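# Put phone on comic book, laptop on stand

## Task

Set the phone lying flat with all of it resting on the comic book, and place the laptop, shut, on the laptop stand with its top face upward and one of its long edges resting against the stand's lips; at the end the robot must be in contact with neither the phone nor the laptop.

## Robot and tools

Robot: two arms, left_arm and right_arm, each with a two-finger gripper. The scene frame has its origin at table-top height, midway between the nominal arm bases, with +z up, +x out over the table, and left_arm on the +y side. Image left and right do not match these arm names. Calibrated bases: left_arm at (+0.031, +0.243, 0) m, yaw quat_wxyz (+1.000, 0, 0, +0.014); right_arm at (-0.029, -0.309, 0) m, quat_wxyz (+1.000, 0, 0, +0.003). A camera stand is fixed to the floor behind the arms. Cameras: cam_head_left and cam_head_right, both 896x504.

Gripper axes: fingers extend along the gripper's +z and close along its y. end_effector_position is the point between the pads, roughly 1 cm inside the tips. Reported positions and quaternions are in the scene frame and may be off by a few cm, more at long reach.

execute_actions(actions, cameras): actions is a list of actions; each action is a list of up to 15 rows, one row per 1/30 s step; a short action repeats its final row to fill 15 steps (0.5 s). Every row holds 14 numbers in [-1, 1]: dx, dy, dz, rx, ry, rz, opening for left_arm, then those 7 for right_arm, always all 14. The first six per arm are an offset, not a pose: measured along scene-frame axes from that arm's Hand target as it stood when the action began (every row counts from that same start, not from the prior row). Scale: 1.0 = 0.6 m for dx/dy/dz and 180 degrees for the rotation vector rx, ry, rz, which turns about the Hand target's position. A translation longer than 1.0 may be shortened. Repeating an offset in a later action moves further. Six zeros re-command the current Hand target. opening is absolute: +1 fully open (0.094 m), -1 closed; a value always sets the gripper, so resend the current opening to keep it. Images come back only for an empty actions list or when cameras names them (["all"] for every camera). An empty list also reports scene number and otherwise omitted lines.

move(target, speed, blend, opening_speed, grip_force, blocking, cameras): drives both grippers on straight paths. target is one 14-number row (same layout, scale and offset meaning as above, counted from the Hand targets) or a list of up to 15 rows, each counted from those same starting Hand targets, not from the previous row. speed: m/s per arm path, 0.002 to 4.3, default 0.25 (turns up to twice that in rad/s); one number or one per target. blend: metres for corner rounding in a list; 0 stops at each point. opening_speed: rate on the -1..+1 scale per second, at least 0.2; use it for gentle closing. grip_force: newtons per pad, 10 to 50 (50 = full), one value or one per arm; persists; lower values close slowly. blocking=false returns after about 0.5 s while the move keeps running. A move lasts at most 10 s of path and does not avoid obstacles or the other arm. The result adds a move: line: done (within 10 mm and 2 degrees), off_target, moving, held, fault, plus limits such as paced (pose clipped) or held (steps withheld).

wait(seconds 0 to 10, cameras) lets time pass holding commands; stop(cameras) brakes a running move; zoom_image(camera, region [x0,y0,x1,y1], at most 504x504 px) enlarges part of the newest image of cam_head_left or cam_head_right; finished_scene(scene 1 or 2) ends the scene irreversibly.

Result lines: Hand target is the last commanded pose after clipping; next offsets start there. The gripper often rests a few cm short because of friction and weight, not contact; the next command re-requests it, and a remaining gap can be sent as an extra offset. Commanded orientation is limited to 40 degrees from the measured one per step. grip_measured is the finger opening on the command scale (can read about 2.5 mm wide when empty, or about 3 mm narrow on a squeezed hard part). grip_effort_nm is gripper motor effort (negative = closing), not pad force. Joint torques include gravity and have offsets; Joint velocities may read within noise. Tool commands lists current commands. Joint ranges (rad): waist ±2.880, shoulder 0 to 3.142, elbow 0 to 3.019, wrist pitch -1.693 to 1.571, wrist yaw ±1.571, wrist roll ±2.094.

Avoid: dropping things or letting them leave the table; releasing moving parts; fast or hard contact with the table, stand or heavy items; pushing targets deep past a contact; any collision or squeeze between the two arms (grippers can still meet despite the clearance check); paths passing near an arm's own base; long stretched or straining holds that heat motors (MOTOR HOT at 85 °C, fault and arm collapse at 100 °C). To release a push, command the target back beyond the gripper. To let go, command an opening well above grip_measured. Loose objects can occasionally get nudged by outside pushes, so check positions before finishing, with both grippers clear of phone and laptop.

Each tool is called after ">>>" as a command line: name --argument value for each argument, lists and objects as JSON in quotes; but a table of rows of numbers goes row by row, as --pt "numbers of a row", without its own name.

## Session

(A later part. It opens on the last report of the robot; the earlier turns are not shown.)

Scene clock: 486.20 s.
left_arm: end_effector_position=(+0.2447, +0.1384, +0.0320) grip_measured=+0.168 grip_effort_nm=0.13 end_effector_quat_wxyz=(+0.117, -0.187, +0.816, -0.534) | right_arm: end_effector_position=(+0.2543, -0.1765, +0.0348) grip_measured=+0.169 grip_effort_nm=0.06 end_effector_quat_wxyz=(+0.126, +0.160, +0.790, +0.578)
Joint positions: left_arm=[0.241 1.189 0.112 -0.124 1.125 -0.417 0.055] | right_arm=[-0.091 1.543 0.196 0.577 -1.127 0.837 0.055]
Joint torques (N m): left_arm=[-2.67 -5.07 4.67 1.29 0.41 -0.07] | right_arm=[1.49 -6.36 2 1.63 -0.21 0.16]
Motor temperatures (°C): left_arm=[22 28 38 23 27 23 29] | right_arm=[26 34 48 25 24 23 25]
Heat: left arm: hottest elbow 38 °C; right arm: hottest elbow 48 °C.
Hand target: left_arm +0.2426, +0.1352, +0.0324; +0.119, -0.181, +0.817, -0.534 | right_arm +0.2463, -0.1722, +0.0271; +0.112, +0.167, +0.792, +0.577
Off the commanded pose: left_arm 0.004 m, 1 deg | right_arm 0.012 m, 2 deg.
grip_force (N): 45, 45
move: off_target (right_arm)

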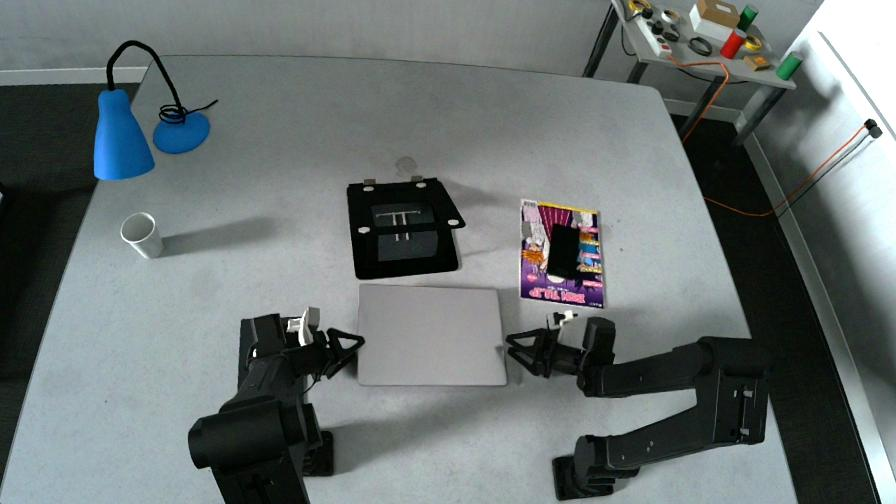

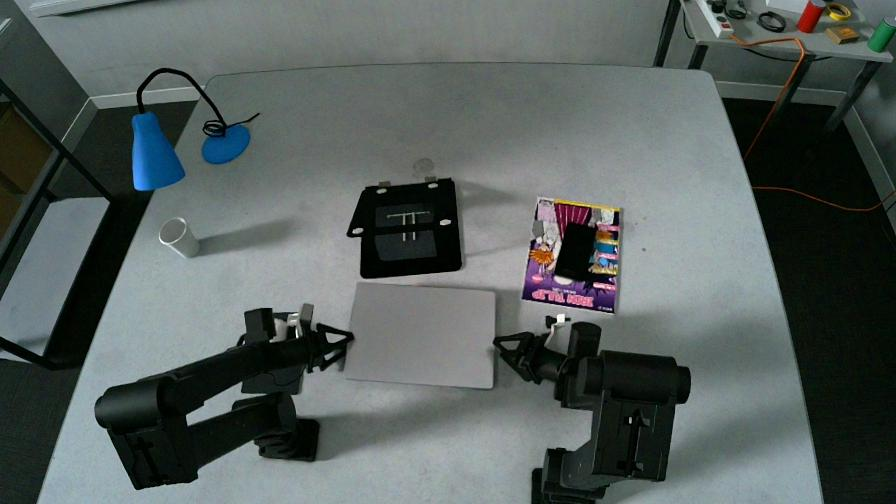

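>>> move --target '[0,-0.045,0,0,0,0,0.17,0,0.055,-0.003,0,0,0,0.17]' --speed 0.05 --cameras '["all"]'

>>> zoom_image --camera "cam_head_left" --region '[280, 260, 580, 410]'

>>> zoom_image --camera "cam_head_right" --region '[280, 260, 580, 410]'

Scene clock: 491.17 s.
left_arm: end_effector_position=(+0.2458, +0.1120, +0.0328) grip_measured=+0.168 grip_effort_nm=0.12 end_effector_quat_wxyz=(+0.122, -0.185, +0.817, -0.532) | right_arm: end_effector_position=(+0.2573, -0.1457, +0.0345) grip_measured=+0.169 grip_effort_nm=0.07 end_effector_quat_wxyz=(+0.134, +0.161, +0.789, +0.578)
Joint positions: left_arm=[0.061 1.166 0.044 0.221 1.029 -0.744 0.055] | right_arm=[0.054 1.617 0.173 0.861 -1.003 1.037 0.055]
Joint torques (N m): left_arm=[-3.08 -3.37 4.72 1.99 0.35 -0.05] | right_arm=[2.2 -6.36 1.37 1.63 -0.23 0.19]
Heat: left arm: hottest elbow 37 °C; right arm: hottest elbow 47 °C.
Hand target: left_arm +0.2426, +0.1082, +0.0325; +0.119, -0.181, +0.817, -0.534 | right_arm +0.2461, -0.1391, +0.0253; +0.111, +0.167, +0.792, +0.577
Off the commanded pose: left_arm 0.005 m, 1 deg | right_arm 0.016 m, 3 deg.
grip_force (N): 45, 45
move: off_target (right_arm)

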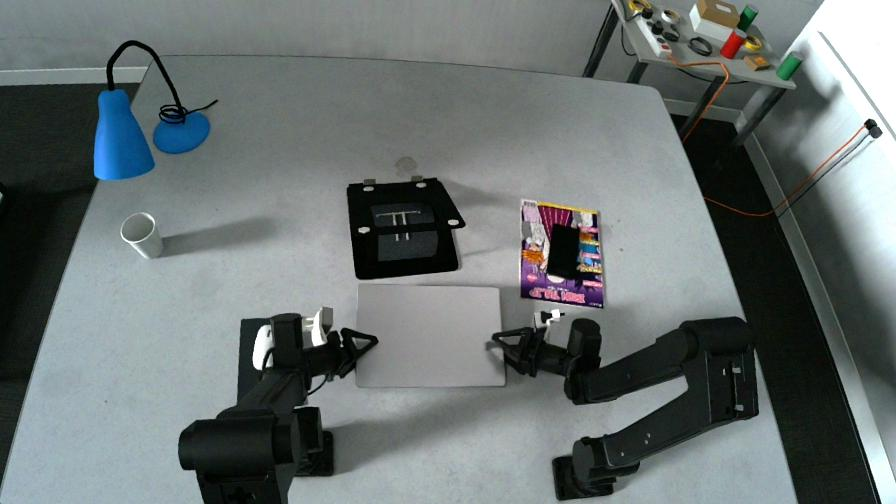

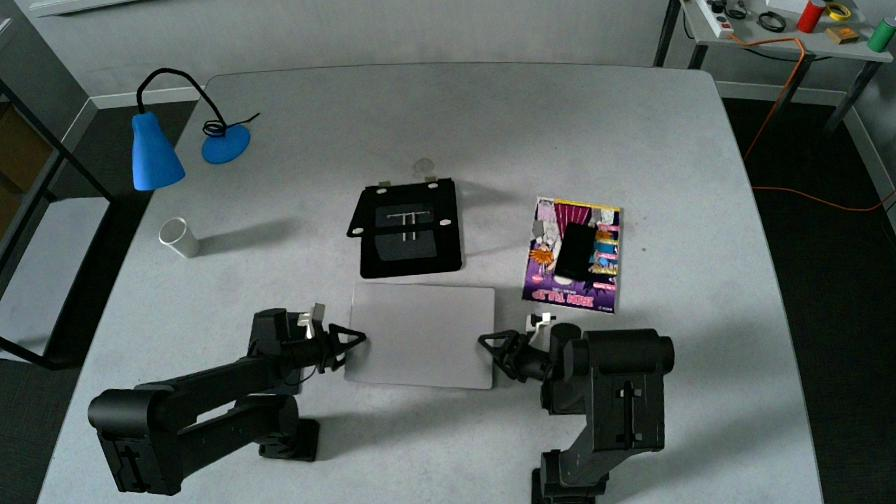

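Scaled by 1.680.

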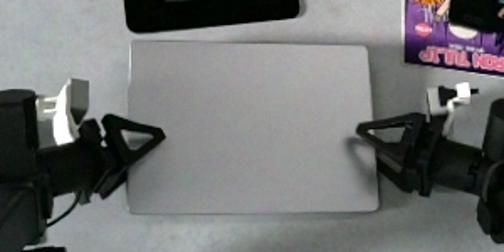

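Scaled by 1.680.

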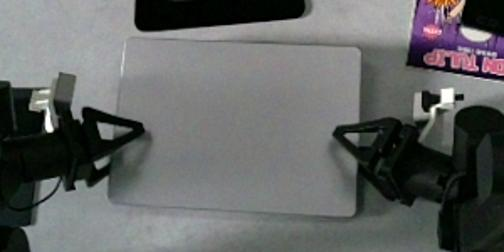

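>>> move --target '[0,0,0,0,0,0,0.17,-0.01,0.022,0,0,0,0,0.17]' --speed 0.05

>>> move --target '[0,0,0,0,0,0,-0.35,0,0,0,0,0,0,-0.35]' --opening_speed 0.25 --cameras '["all"]'

>>> zoom_image --camera "cam_head_left" --region '[280, 260, 580, 410]'

>>> zoom_image --camera "cam_head_right" --region '[280, 260, 580, 410]'

Scene clock: 497.10 s.
left_arm: end_effector_position=(+0.2467, +0.1123, +0.0329) grip_measured=+0.168 grip_effort_nm=0.12 end_effector_quat_wxyz=(+0.124, -0.185, +0.817, -0.531) | right_arm: end_effector_position=(+0.2536, -0.1351, +0.0346) grip_measured=+0.169 grip_effort_nm=0.07 end_effector_quat_wxyz=(+0.140, +0.163, +0.788, +0.576)
Joint positions: left_arm=[0.061 1.166 0.044 0.225 1.026 -0.744 0.055] | right_arm=[0.11 1.635 0.155 0.95 -0.944 1.093 0.055]
Joint torques (N m): left_arm=[-2.55 -3.08 4.85 1.83 0.47 -0.05] | right_arm=[2.84 -6.3 1.21 1.7 -0.4 0.26]
Heat: left arm: hottest elbow 37 °C; right arm: hottest elbow 45 °C.
Hand target: left_arm +0.2427, +0.1082, +0.0325; +0.119, -0.181, +0.817, -0.534 | right_arm +0.2402, -0.1259, +0.0253; +0.112, +0.167, +0.792, +0.577
Off the commanded pose: left_arm 0.006 m, 1 deg | right_arm 0.019 m, 3 deg.
grip_force (N): 45, 45
move: off_target (right_arm)

Scene clock: 499.60 s.
left_arm: end_effector_position=(+0.2472, +0.1119, +0.0345) grip_measured=-0.348 grip_effort_nm=-0.51 end_effector_quat_wxyz=(+0.132, -0.173, +0.818, -0.533) | right_arm: end_effector_position=(+0.2484, -0.1342, +0.0254) grip_measured=-0.347 grip_effort_nm=-0.14 end_effector_quat_wxyz=(+0.129, +0.173, +0.793, +0.570)
Joint positions: left_arm=[0.061 1.166 0.043 0.239 1.032 -0.727 0.031] | right_arm=[0.12 1.662 0.15 0.952 -0.931 1.096 0.031]
Joint velocities: left_arm=[-0.015 0.005 0.007 0.002 -0.066 0.022 -0.004] | right_arm=[within noise]
Joint torques (N m): left_arm=[-2.37 -3.37 4.96 1.21 0.28 -0.23] | right_arm=[2.26 -7.65 1.36 1.91 -0.79 0.28]
Heat: left arm: hottest elbow 37 °C; right arm: hottest elbow 45 °C.
Hand target: left_arm +0.2426, +0.1082, +0.0324; +0.119, -0.181, +0.817, -0.534 | right_arm +0.2402, -0.1259, +0.0253; +0.112, +0.167, +0.792, +0.577
Off the commanded pose: left_arm 0.006 m, 2 deg | right_arm 0.012 m, 2 deg.
grip_force (N): 45, 45
move: off_target (right_arm)

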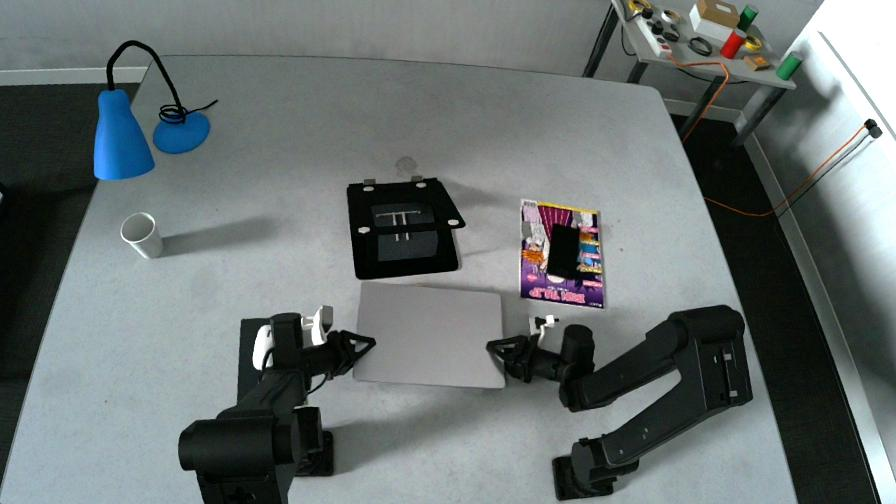

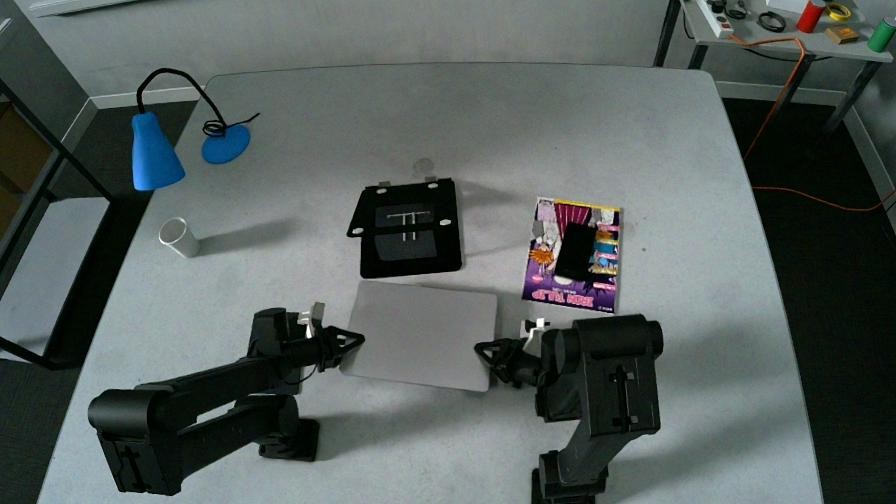

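Scaled by 1.680.

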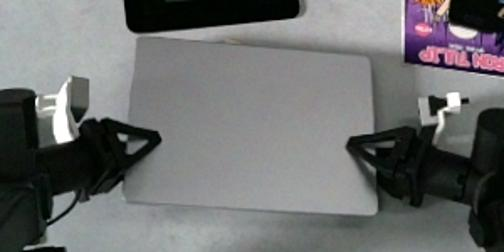

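Scaled by 1.680.

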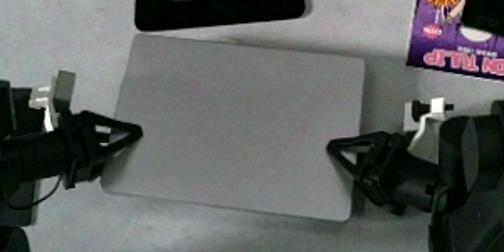

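>>> move --target '[0,0,0,0,0,0,-0.7,0,0,0,0,0,0,-0.7]' --opening_speed 0.2 --cameras '["all"]'

>>> zoom_image --camera "cam_head_left" --region '[280, 260, 580, 410]'

>>> zoom_image --camera "cam_head_right" --region '[280, 260, 580, 410]'

Scene clock: 506.47 s.
left_arm: end_effector_position=(+0.2486, +0.1117, +0.0375) grip_measured=-0.412 grip_effort_nm=-0.91 end_effector_quat_wxyz=(+0.140, -0.165, +0.817, -0.535) | right_arm: end_effector_position=(+0.2491, -0.1339, +0.0271) grip_measured=-0.463 grip_effort_nm=-0.95 end_effector_quat_wxyz=(+0.136, +0.164, +0.793, +0.571)
Joint positions: left_arm=[0.063 1.158 0.043 0.247 1.038 -0.72 0.028] | right_arm=[0.12 1.662 0.15 0.962 -0.933 1.082 0.025]
Joint torques (N m): left_arm=[-2.49 -3.72 5.01 0.83 0.11 -0.25] | right_arm=[2.32 -8.06 1.35 1.48 -0.72 0.39]
Heat: left arm: hottest elbow 36 °C; right arm: hottest elbow 44 °C.
Hand target: left_arm +0.2425, +0.1082, +0.0323; +0.118, -0.181, +0.817, -0.534 | right_arm +0.2402, -0.1259, +0.0253; +0.111, +0.167, +0.792, +0.577
Off the commanded pose: left_arm 0.009 m, 3 deg | right_arm 0.012 m, 3 deg.
grip_force (N): 45, 45
move: off_target (left_arm, right_arm)

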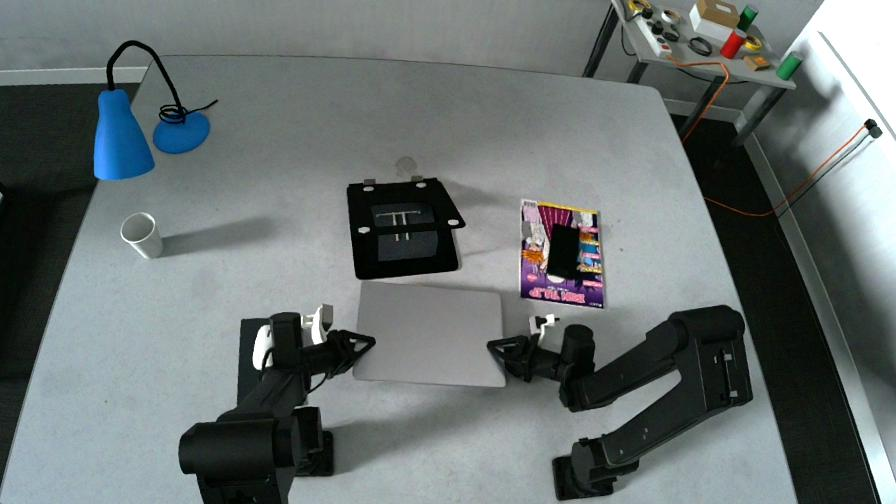

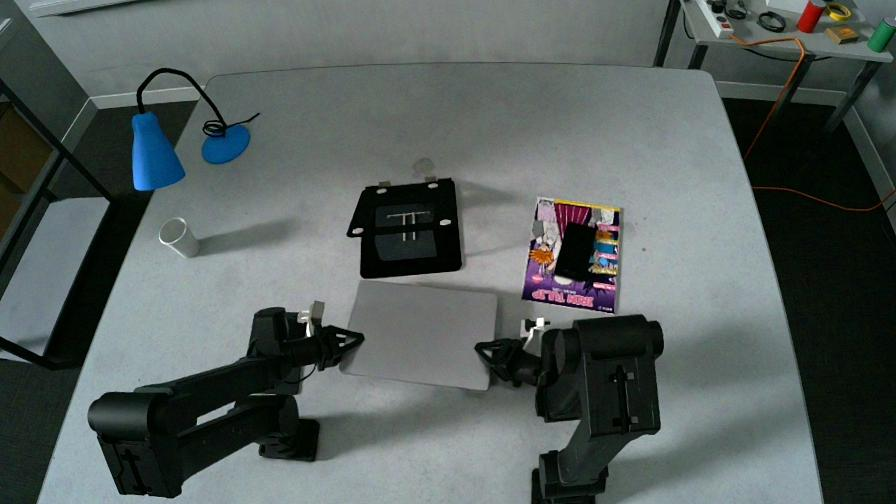

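Scaled by 1.680.

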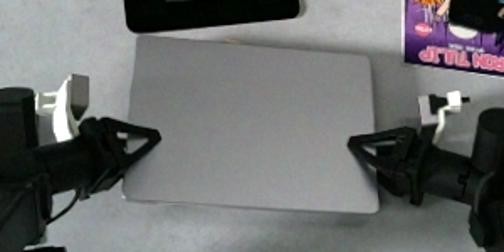

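Scaled by 1.680.

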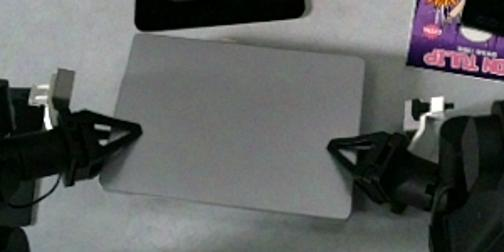

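>>> move --target '[-0.03,0,0.15,0,0,0,-0.7,-0.03,0,0.16,0,0,0,-0.7]' --speed 0.05 --cameras '["all"]'

>>> zoom_image --camera "cam_head_left" --region '[280, 240, 580, 420]'

>>> zoom_image --camera "cam_head_right" --region '[280, 240, 580, 420]'

Scene clock: 512.80 s.
left_arm: end_effector_position=(+0.1994, +0.1078, +0.0761) grip_measured=-0.476 grip_effort_nm=-0.91 end_effector_quat_wxyz=(+0.062, -0.243, +0.810, -0.530) | right_arm: end_effector_position=(+0.2095, -0.1402, +0.0854) grip_measured=-0.565 grip_effort_nm=-0.95 end_effector_quat_wxyz=(+0.077, +0.236, +0.794, +0.555)
Joint positions: left_arm=[0.061 0.466 0.067 -0.59 1.029 -0.829 0.025] | right_arm=[0.126 0.953 0.117 0.187 -0.905 1.184 0.02]
Joint torques (N m): left_arm=[-2.43 -0.85 19 1.05 0.36 0.73] | right_arm=[2.84 -6.48 10.48 1.89 -1.28 -0.34]
Motor temperatures (°C): left_arm=[22 27 37 23 27 24 29] | right_arm=[26 34 43 25 25 23 26]
Heat: left arm: hottest elbow 37 °C; right arm: hottest elbow 43 °C.
Hand target: left_arm +0.2245, +0.1082, +0.1224; +0.119, -0.181, +0.817, -0.534 | right_arm +0.2222, -0.1259, +0.1213; +0.111, +0.167, +0.792, +0.577
Off the commanded pose: left_arm 0.053 m, 10 deg | right_arm 0.041 m, 9 deg.
grip_force (N): 45, 45
move: off_target (left_arm, right_arm)

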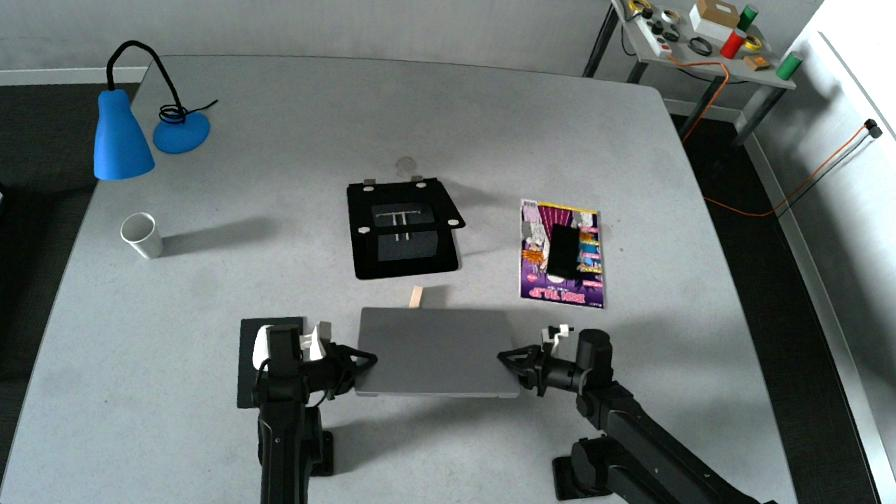

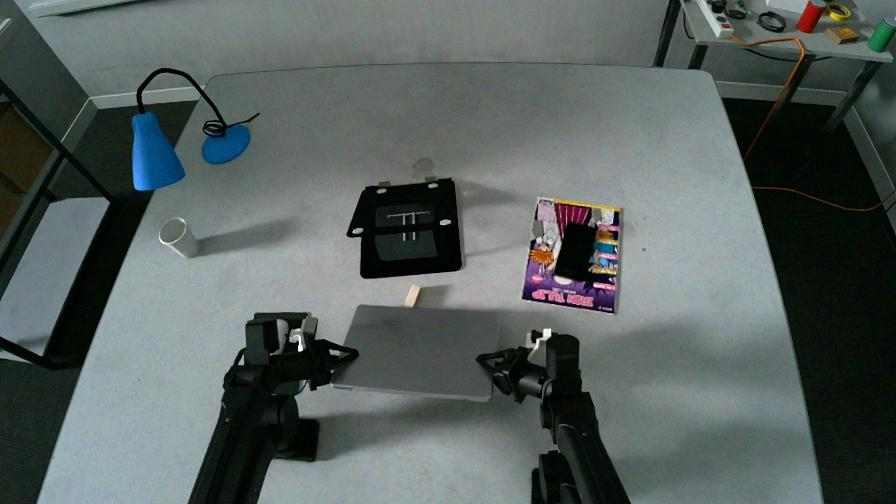

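Scaled by 1.680.

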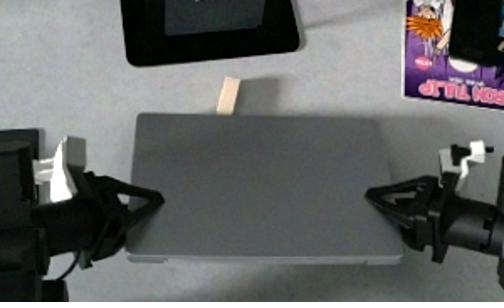

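Scaled by 1.680.

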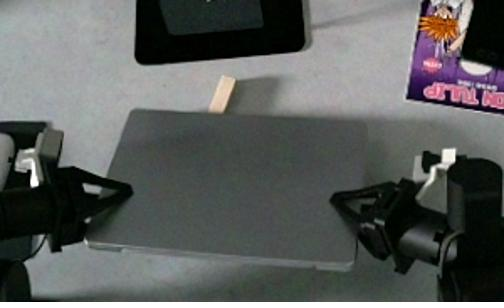

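>>> move --target '[0.003,0,0.317,0,0.072,0.048,-0.7,0.063,0,0.317,0,0.072,0.048,-0.7]' --speed 0.07 --cameras '["all"]'

Scene clock: 524.90 s.
left_arm: end_effector_position=(+0.2118, +0.1128, +0.2497) grip_measured=-0.496 grip_effort_nm=-0.91 end_effector_quat_wxyz=(+0.004, -0.362, +0.800, -0.479) | right_arm: end_effector_position=(+0.2389, -0.1346, +0.2474) grip_measured=-0.561 grip_effort_nm=-0.96 end_effector_quat_wxyz=(-0.087, +0.263, +0.802, +0.529)
Joint positions: left_arm=[-0.001 0.42 0.577 -1.178 0.883 -1.088 0.024] | right_arm=[0.075 0.896 0.683 -0.899 -1.076 0.991 0.021]
Joint torques (N m): left_arm=[-2.84 0.5 22.48 1.98 0.48 0.52] | right_arm=[1.14 -6.83 17.62 0.64 -1.75 -0.85]
Motor temperatures (°C): left_arm=[22 27 42 24 27 24 29] | right_arm=[26 34 46 25 27 24 26]
Heat: left arm: hottest elbow 42 °C; right arm: hottest elbow 46 °C.
Hand target: left_arm +0.2264, +0.1082, +0.3127; +0.066, -0.301, +0.809, -0.500 | right_arm +0.2599, -0.1259, +0.3115; -0.022, +0.171, +0.809, +0.561
Off the commanded pose: left_arm 0.065 m, 10 deg | right_arm 0.068 m, 14 deg.
grip_force (N): 45, 45
move: off_target (left_arm, right_arm)

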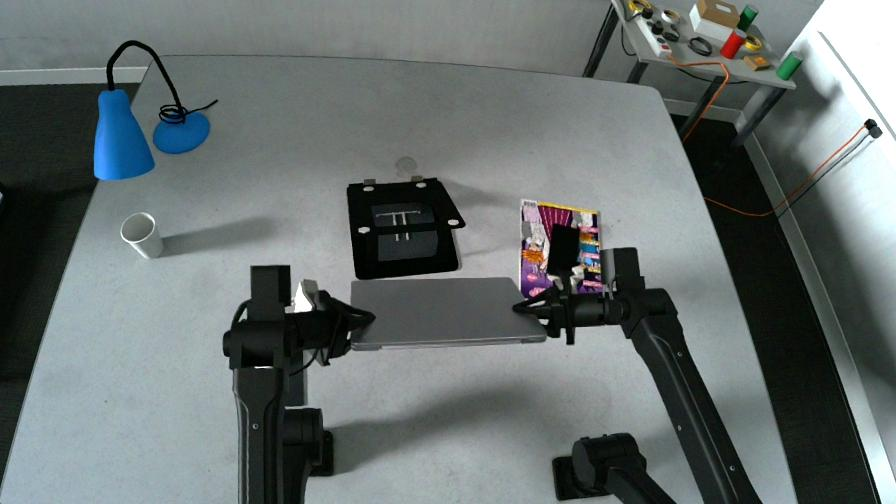

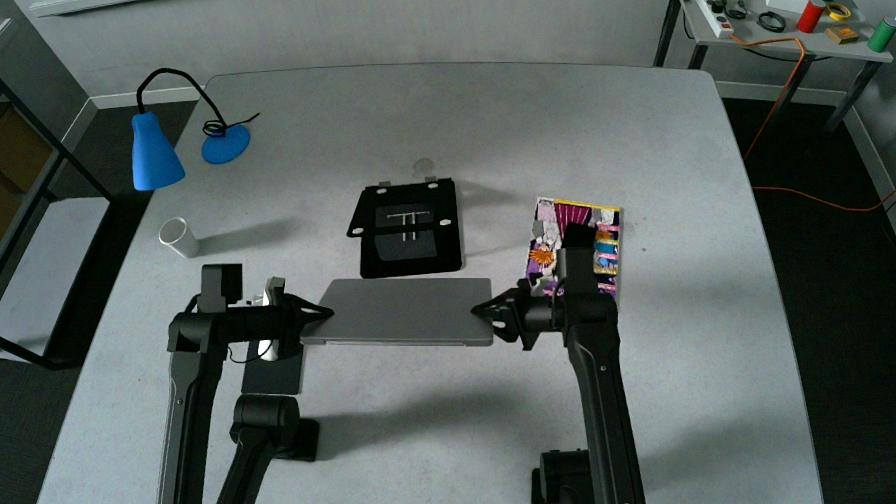

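>>> move --target '[0.242,0.103,0.045,0,0,0.017,-0.7,0.275,0.103,0.045,0,0,0.017,-0.7]' --speed 0.07 --cameras '["all"]'

Scene clock: 536.23 s.
left_arm: end_effector_position=(+0.3417, +0.1645, +0.2746) grip_measured=-0.496 grip_effort_nm=-0.91 end_effector_quat_wxyz=(-0.006, -0.394, +0.785, -0.478) | right_arm: end_effector_position=(+0.3915, -0.0783, +0.2721) grip_measured=-0.561 grip_effort_nm=-0.95 end_effector_quat_wxyz=(-0.114, +0.236, +0.810, +0.525)
Joint positions: left_arm=[0.185 0.921 0.831 -1.129 0.953 -0.899 0.024] | right_arm=[0.174 1.373 1.098 -0.811 -1.073 1.038 0.021]
Joint torques (N m): left_arm=[-0.56 -6.42 22.01 1.61 1.04 0.81] | right_arm=[1.2 -14.97 17.81 2.07 -0.99 -0.59]
Motor temperatures (°C): left_arm=[22 27 46 24 27 24 29] | right_arm=[26 34 53 25 28 24 27]
Heat: left arm: hottest elbow 46 °C; right arm: hottest elbow 53 °C.
Hand target: left_arm +0.3716, +0.1701, +0.3395; +0.079, -0.322, +0.801, -0.498 | right_arm +0.4249, -0.0641, +0.3383; -0.037, +0.149, +0.814, +0.561
Off the commanded pose: left_arm 0.072 m, 13 deg | right_arm 0.076 m, 14 deg.
grip_force (N): 45, 45
move: off_target (left_arm, right_arm)

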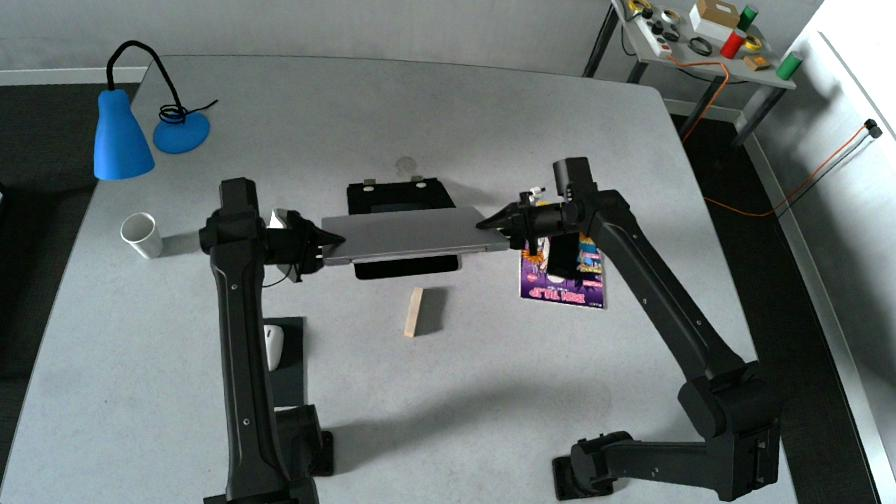

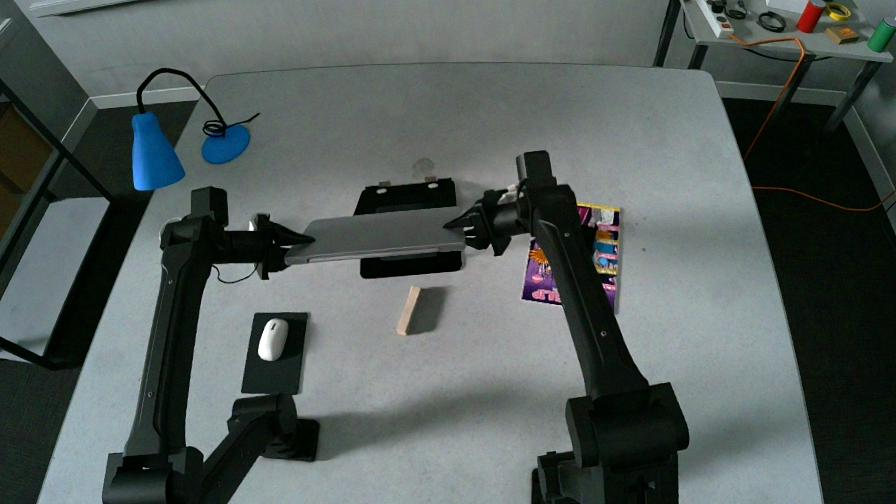

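>>> move --target '[0.272,0.008,-0.172,0,-0.015,0,-0.7,0.272,0.008,-0.172,0,-0.015,0,-0.7]' --speed 0.06 --cameras '["all"]'

>>> zoom_image --camera "cam_head_left" --region '[260, 140, 560, 310]'

>>> zoom_image --camera "cam_head_right" --region '[260, 140, 560, 310]'

Scene clock: 550.60 s.
left_arm: end_effector_position=(+0.4887, +0.1785, +0.1716) grip_measured=-0.498 grip_effort_nm=-0.91 end_effector_quat_wxyz=(+0.016, -0.391, +0.783, -0.484) | right_arm: end_effector_position=(+0.5431, -0.0610, +0.1711) grip_measured=-0.561 grip_effort_nm=-0.95 end_effector_quat_wxyz=(-0.102, +0.219, +0.813, +0.529)
Joint positions: left_arm=[0.14 1.403 0.896 -0.588 0.931 -1 0.024] | right_arm=[0.156 1.848 1.399 -0.658 -1.082 0.97 0.021]
Joint torques (N m): left_arm=[-3.43 -14.1 20.22 2.24 0.78 0.72] | right_arm=[-0.5 -23.47 16.57 1.95 -1.14 -0.73]
Motor temperatures (°C): left_arm=[22 27 51 24 28 24 29] | right_arm=[26 34 60 25 27 24 27]
Heat: left arm: hottest elbow 51 °C; right arm: hottest elbow 60 °C.
Hand target: left_arm +0.5348, +0.1748, +0.2365; +0.098, -0.310, +0.799, -0.506 | right_arm +0.5882, -0.0593, +0.2354; -0.018, +0.136, +0.814, +0.564
Off the commanded pose: left_arm 0.080 m, 13 deg | right_arm 0.078 m, 14 deg.
grip_force (N): 45, 45
move: off_target (left_arm, right_arm)

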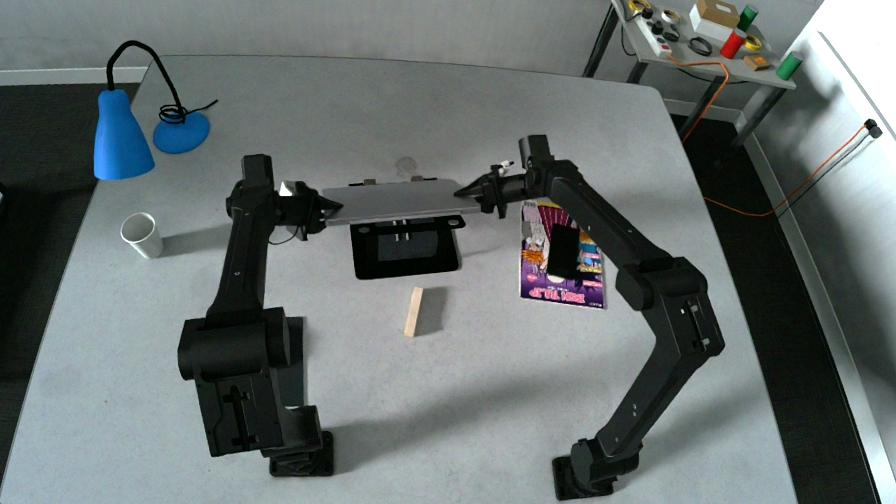

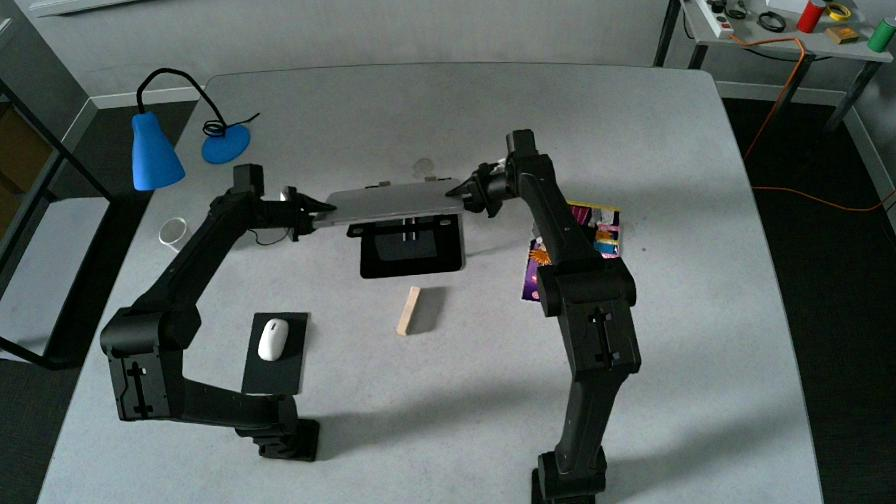

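Scaled by 1.680.

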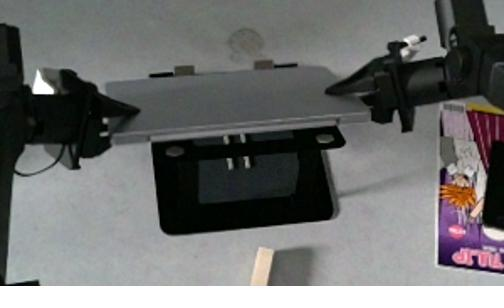

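Scaled by 1.680.

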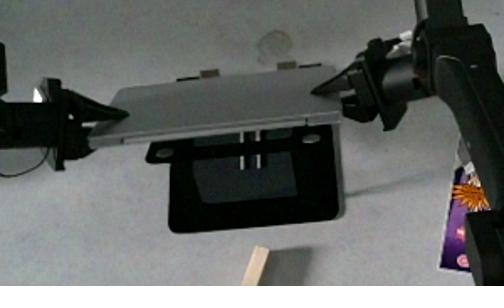

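>>> move --target '[0.05,-0.012,-0.08,0,0,0,-0.7,0.05,-0.012,-0.08,0,0,0,-0.7]' --speed 0.05 --cameras '["all"]'

>>> zoom_image --camera "cam_head_left" --region '[260, 140, 560, 310]'

>>> zoom_image --camera "cam_head_right" --region '[260, 140, 560, 310]'

Scene clock: 560.30 s.
left_arm: end_effector_position=(+0.5175, +0.1721, +0.1306) grip_measured=-0.498 grip_effort_nm=-0.92 end_effector_quat_wxyz=(+0.021, -0.387, +0.784, -0.485) | right_arm: end_effector_position=(+0.5722, -0.0668, +0.1292) grip_measured=-0.561 grip_effort_nm=-0.95 end_effector_quat_wxyz=(-0.099, +0.216, +0.813, +0.532)
Joint positions: left_arm=[0.113 1.53 0.902 -0.427 0.917 -1.035 0.024] | right_arm=[0.138 1.964 1.455 -0.616 -1.094 0.938 0.021]
Joint torques (N m): left_arm=[-3.02 -15.85 18.91 2.17 0.68 0.75] | right_arm=[-0.38 -24.18 16.01 1.81 -1.12 -0.72]
Motor temperatures (°C): left_arm=[22 27 49 24 28 24 29] | right_arm=[26 37 58 25 27 25 27]
Heat: left arm: hottest elbow 49 °C; right arm: hottest elbow 58 °C.
Hand target: left_arm +0.5647, +0.1677, +0.1884; +0.098, -0.310, +0.799, -0.506 | right_arm +0.6181, -0.0665, +0.1872; -0.018, +0.136, +0.814, +0.564
Off the commanded pose: left_arm 0.075 m, 13 deg | right_arm 0.074 m, 14 deg.
grip_force (N): 45, 45
move: off_target (left_arm, right_arm)

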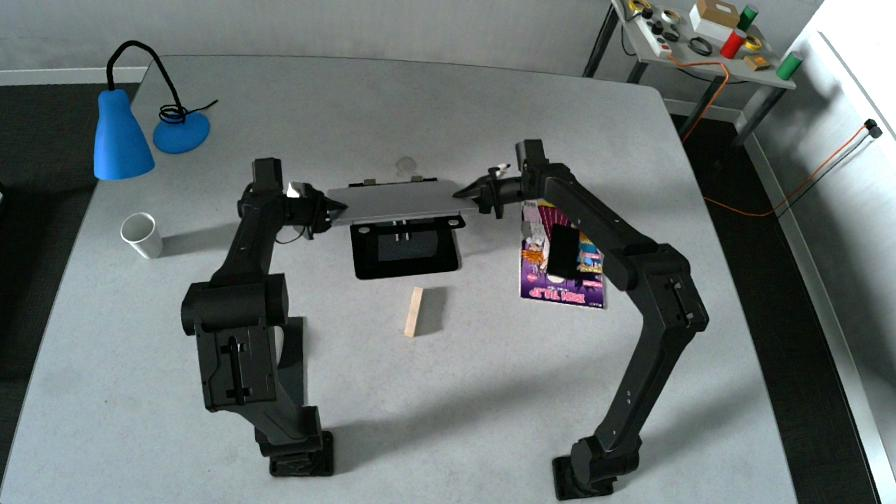

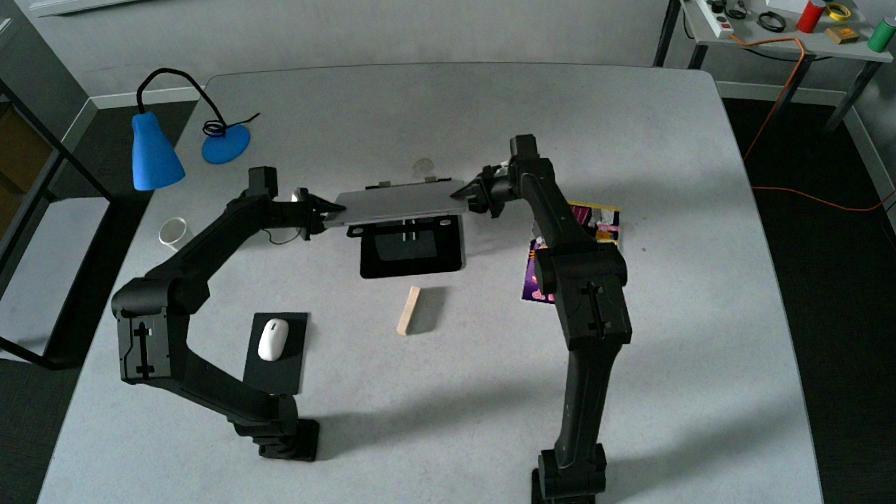

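Scaled by 1.680.

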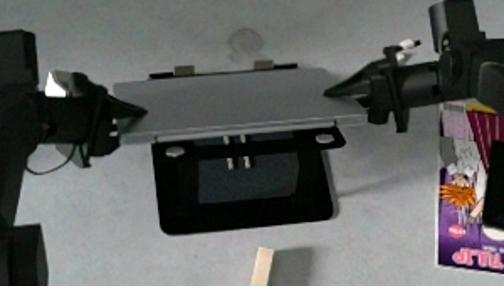

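Scaled by 1.680.

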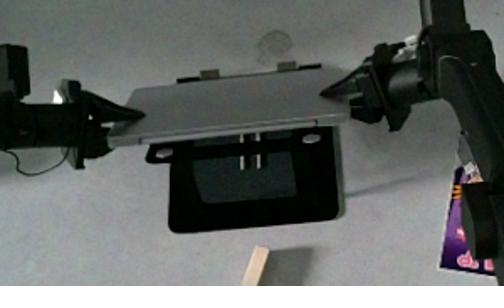

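>>> move --target '[0.02,0,-0.035,0,0,0,-0.7,0.02,0,-0.035,0,0,0,-0.7]' --speed 0.04

>>> move --target '[0.01,0,-0.02,0,0,0,-0.7,0.01,0,-0.02,0,0,0,-0.7]' --speed 0.04 --cameras '["all"]'

>>> zoom_image --camera "cam_head_left" --region '[260, 140, 560, 310]'

>>> zoom_image --camera "cam_head_right" --region '[260, 140, 560, 310]'

Scene clock: 565.40 s.
left_arm: end_effector_position=(+0.5330, +0.1723, +0.1173) grip_measured=-0.498 grip_effort_nm=-0.92 end_effector_quat_wxyz=(+0.030, -0.381, +0.785, -0.488) | right_arm: end_effector_position=(+0.5873, -0.0664, +0.1168) grip_measured=-0.561 grip_effort_nm=-0.95 end_effector_quat_wxyz=(-0.092, +0.211, +0.813, +0.535)
Joint positions: left_arm=[0.109 1.586 0.918 -0.363 0.917 -1.038 0.024] | right_arm=[0.135 2.011 1.491 -0.592 -1.096 0.931 0.021]
Joint torques (N m): left_arm=[-3.08 -15.97 17.62 2 0.64 0.72] | right_arm=[-0.38 -24.82 15.36 1.81 -1.11 -0.7]
Motor temperatures (°C): left_arm=[22 27 49 24 28 24 29] | right_arm=[26 38 59 25 27 25 27]
Heat: left arm: hottest elbow 49 °C; right arm: hottest elbow 59 °C.
Hand target: left_arm +0.5769, +0.1676, +0.1676; +0.098, -0.310, +0.799, -0.506 | right_arm +0.6301, -0.0666, +0.1662; -0.018, +0.136, +0.814, +0.564
Off the commanded pose: left_arm 0.067 m, 12 deg | right_arm 0.065 m, 12 deg.
grip_force (N): 45, 45
move: off_target (left_arm, right_arm)

Scene clock: 566.33 s.
left_arm: end_effector_position=(+0.5416, +0.1726, +0.1097) grip_measured=-0.498 grip_effort_nm=-0.92 end_effector_quat_wxyz=(+0.034, -0.378, +0.785, -0.490) | right_arm: end_effector_position=(+0.5962, -0.0658, +0.1101) grip_measured=-0.561 grip_effort_nm=-0.95 end_effector_quat_wxyz=(-0.088, +0.208, +0.812, +0.538)
Joint positions: left_arm=[0.107 1.618 0.929 -0.329 0.918 -1.04 0.024] | right_arm=[0.134 2.037 1.513 -0.576 -1.098 0.93 0.021]
Joint torques (N m): left_arm=[-2.78 -15.27 17.05 2.03 0.51 0.73] | right_arm=[-0.38 -24.7 14.89 1.76 -1.09 -0.7]
Motor temperatures (°C): left_arm=[22 27 49 24 28 24 29] | right_arm=[26 38 59 25 27 25 27]
Heat: left arm: hottest elbow 49 °C; right arm: hottest elbow 59 °C.
Hand target: left_arm +0.5828, +0.1676, +0.1554; +0.098, -0.310, +0.799, -0.506 | right_arm +0.6362, -0.0665, +0.1542; -0.018, +0.136, +0.814, +0.564
Off the commanded pose: left_arm 0.062 m, 11 deg | right_arm 0.060 m, 12 deg.
grip_force (N): 45, 45
move: off_target (left_arm, right_arm)

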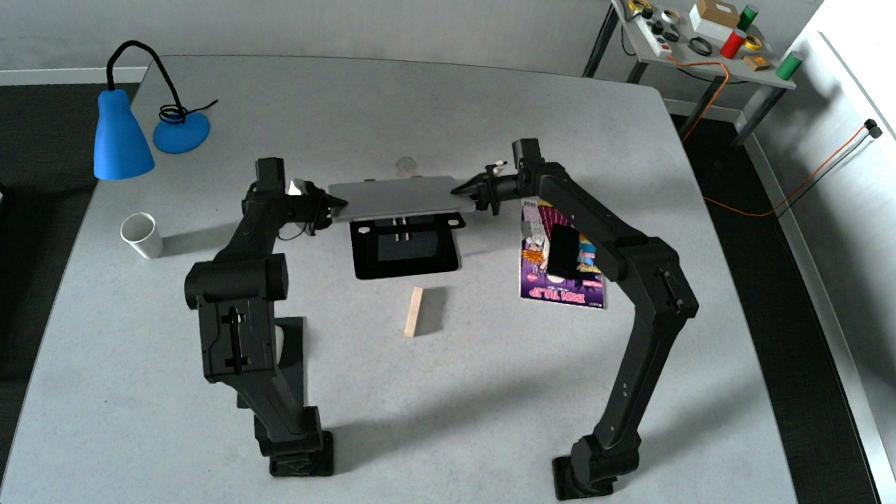

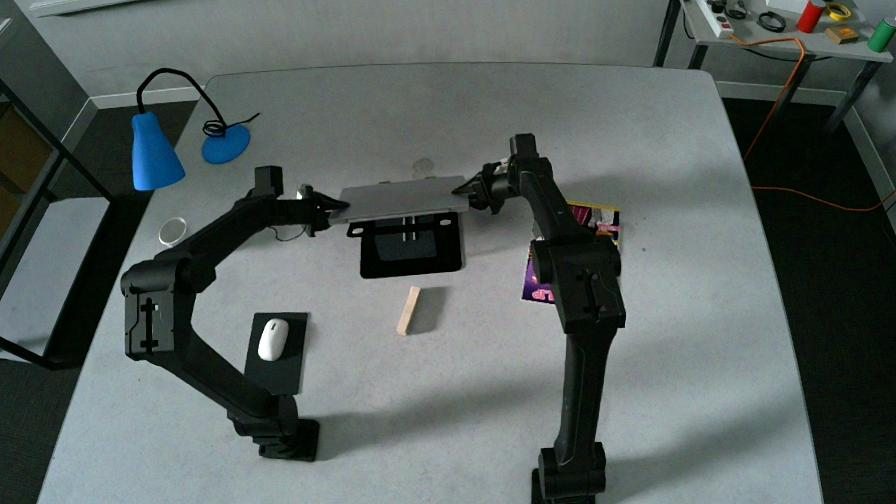

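Scaled by 1.680.

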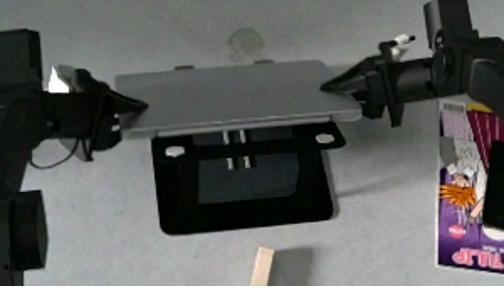

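Scaled by 1.680.

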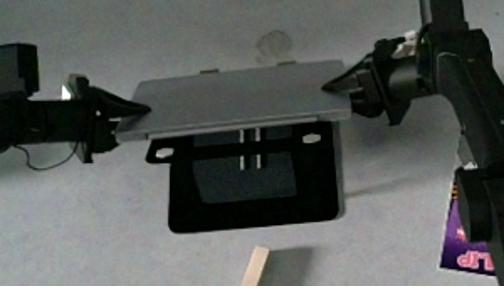

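>>> move --target '[0.025,0,-0.02,0,0,0,-0.7,0.025,0,-0.02,0,0,0,-0.7]' --speed 0.04 --cameras '["all"]'

>>> zoom_image --camera "cam_head_left" --region '[310, 150, 510, 290]'

>>> zoom_image --camera "cam_head_right" --region '[310, 150, 510, 290]'

Scene clock: 572.20 s.
left_arm: end_effector_position=(+0.5575, +0.1727, +0.0994) grip_measured=-0.498 grip_effort_nm=-0.92 end_effector_quat_wxyz=(+0.036, -0.375, +0.785, -0.492) | right_arm: end_effector_position=(+0.6117, -0.0657, +0.1001) grip_measured=-0.561 grip_effort_nm=-0.95 end_effector_quat_wxyz=(-0.084, +0.205, +0.812, +0.540)
Joint positions: left_arm=[0.103 1.671 0.961 -0.298 0.917 -1.044 0.024] | right_arm=[0.131 2.083 1.559 -0.569 -1.1 0.927 0.021]
Joint torques (N m): left_arm=[-2.84 -16.26 16.81 1.92 0.44 0.71] | right_arm=[-0.32 -25.29 14.97 1.5 -1.05 -0.71]
Motor temperatures (°C): left_arm=[22 27 48 24 28 24 29] | right_arm=[26 38 61 25 27 25 27]
Heat: left arm: hottest elbow 48 °C; right arm: hottest elbow 61 °C.
Hand target: left_arm +0.5979, +0.1677, +0.1436; +0.098, -0.310, +0.799, -0.506 | right_arm +0.6512, -0.0666, +0.1423; -0.018, +0.136, +0.814, +0.564
Off the commanded pose: left_arm 0.060 m, 11 deg | right_arm 0.058 m, 11 deg.
grip_force (N): 45, 45
move: off_target (left_arm, right_arm)

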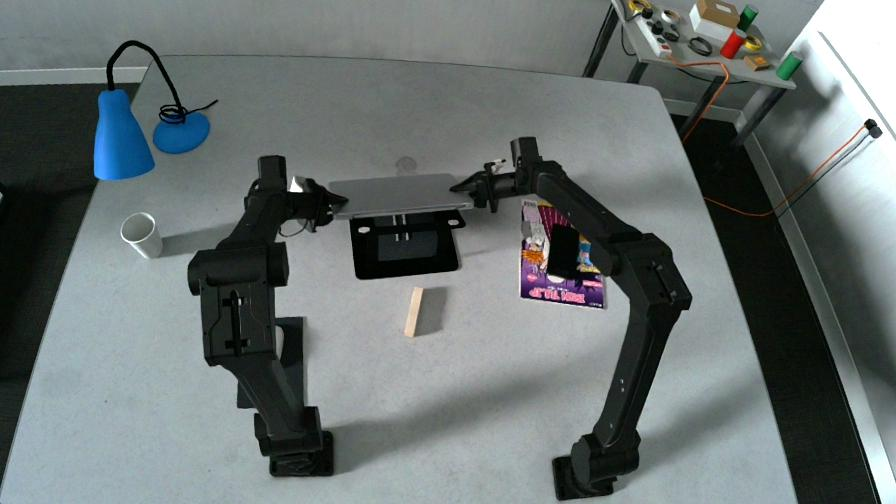

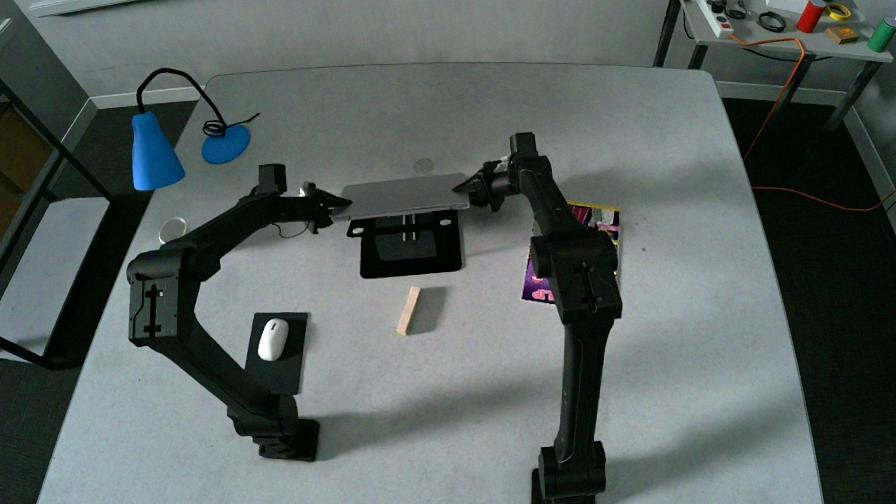

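Scaled by 2.520.

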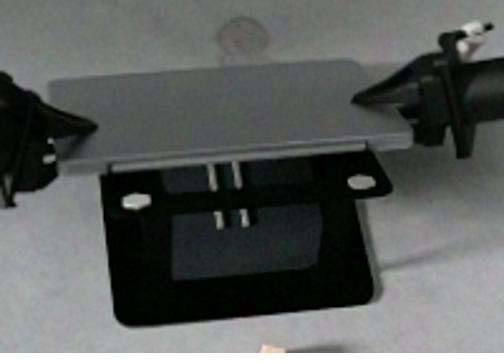

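Scaled by 2.520.

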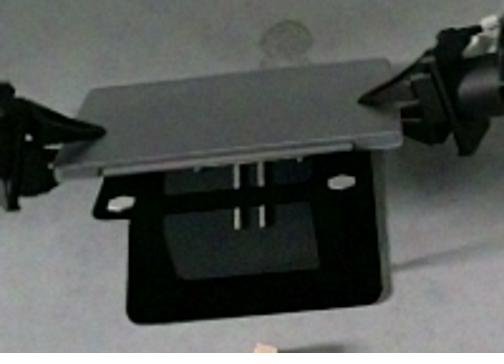

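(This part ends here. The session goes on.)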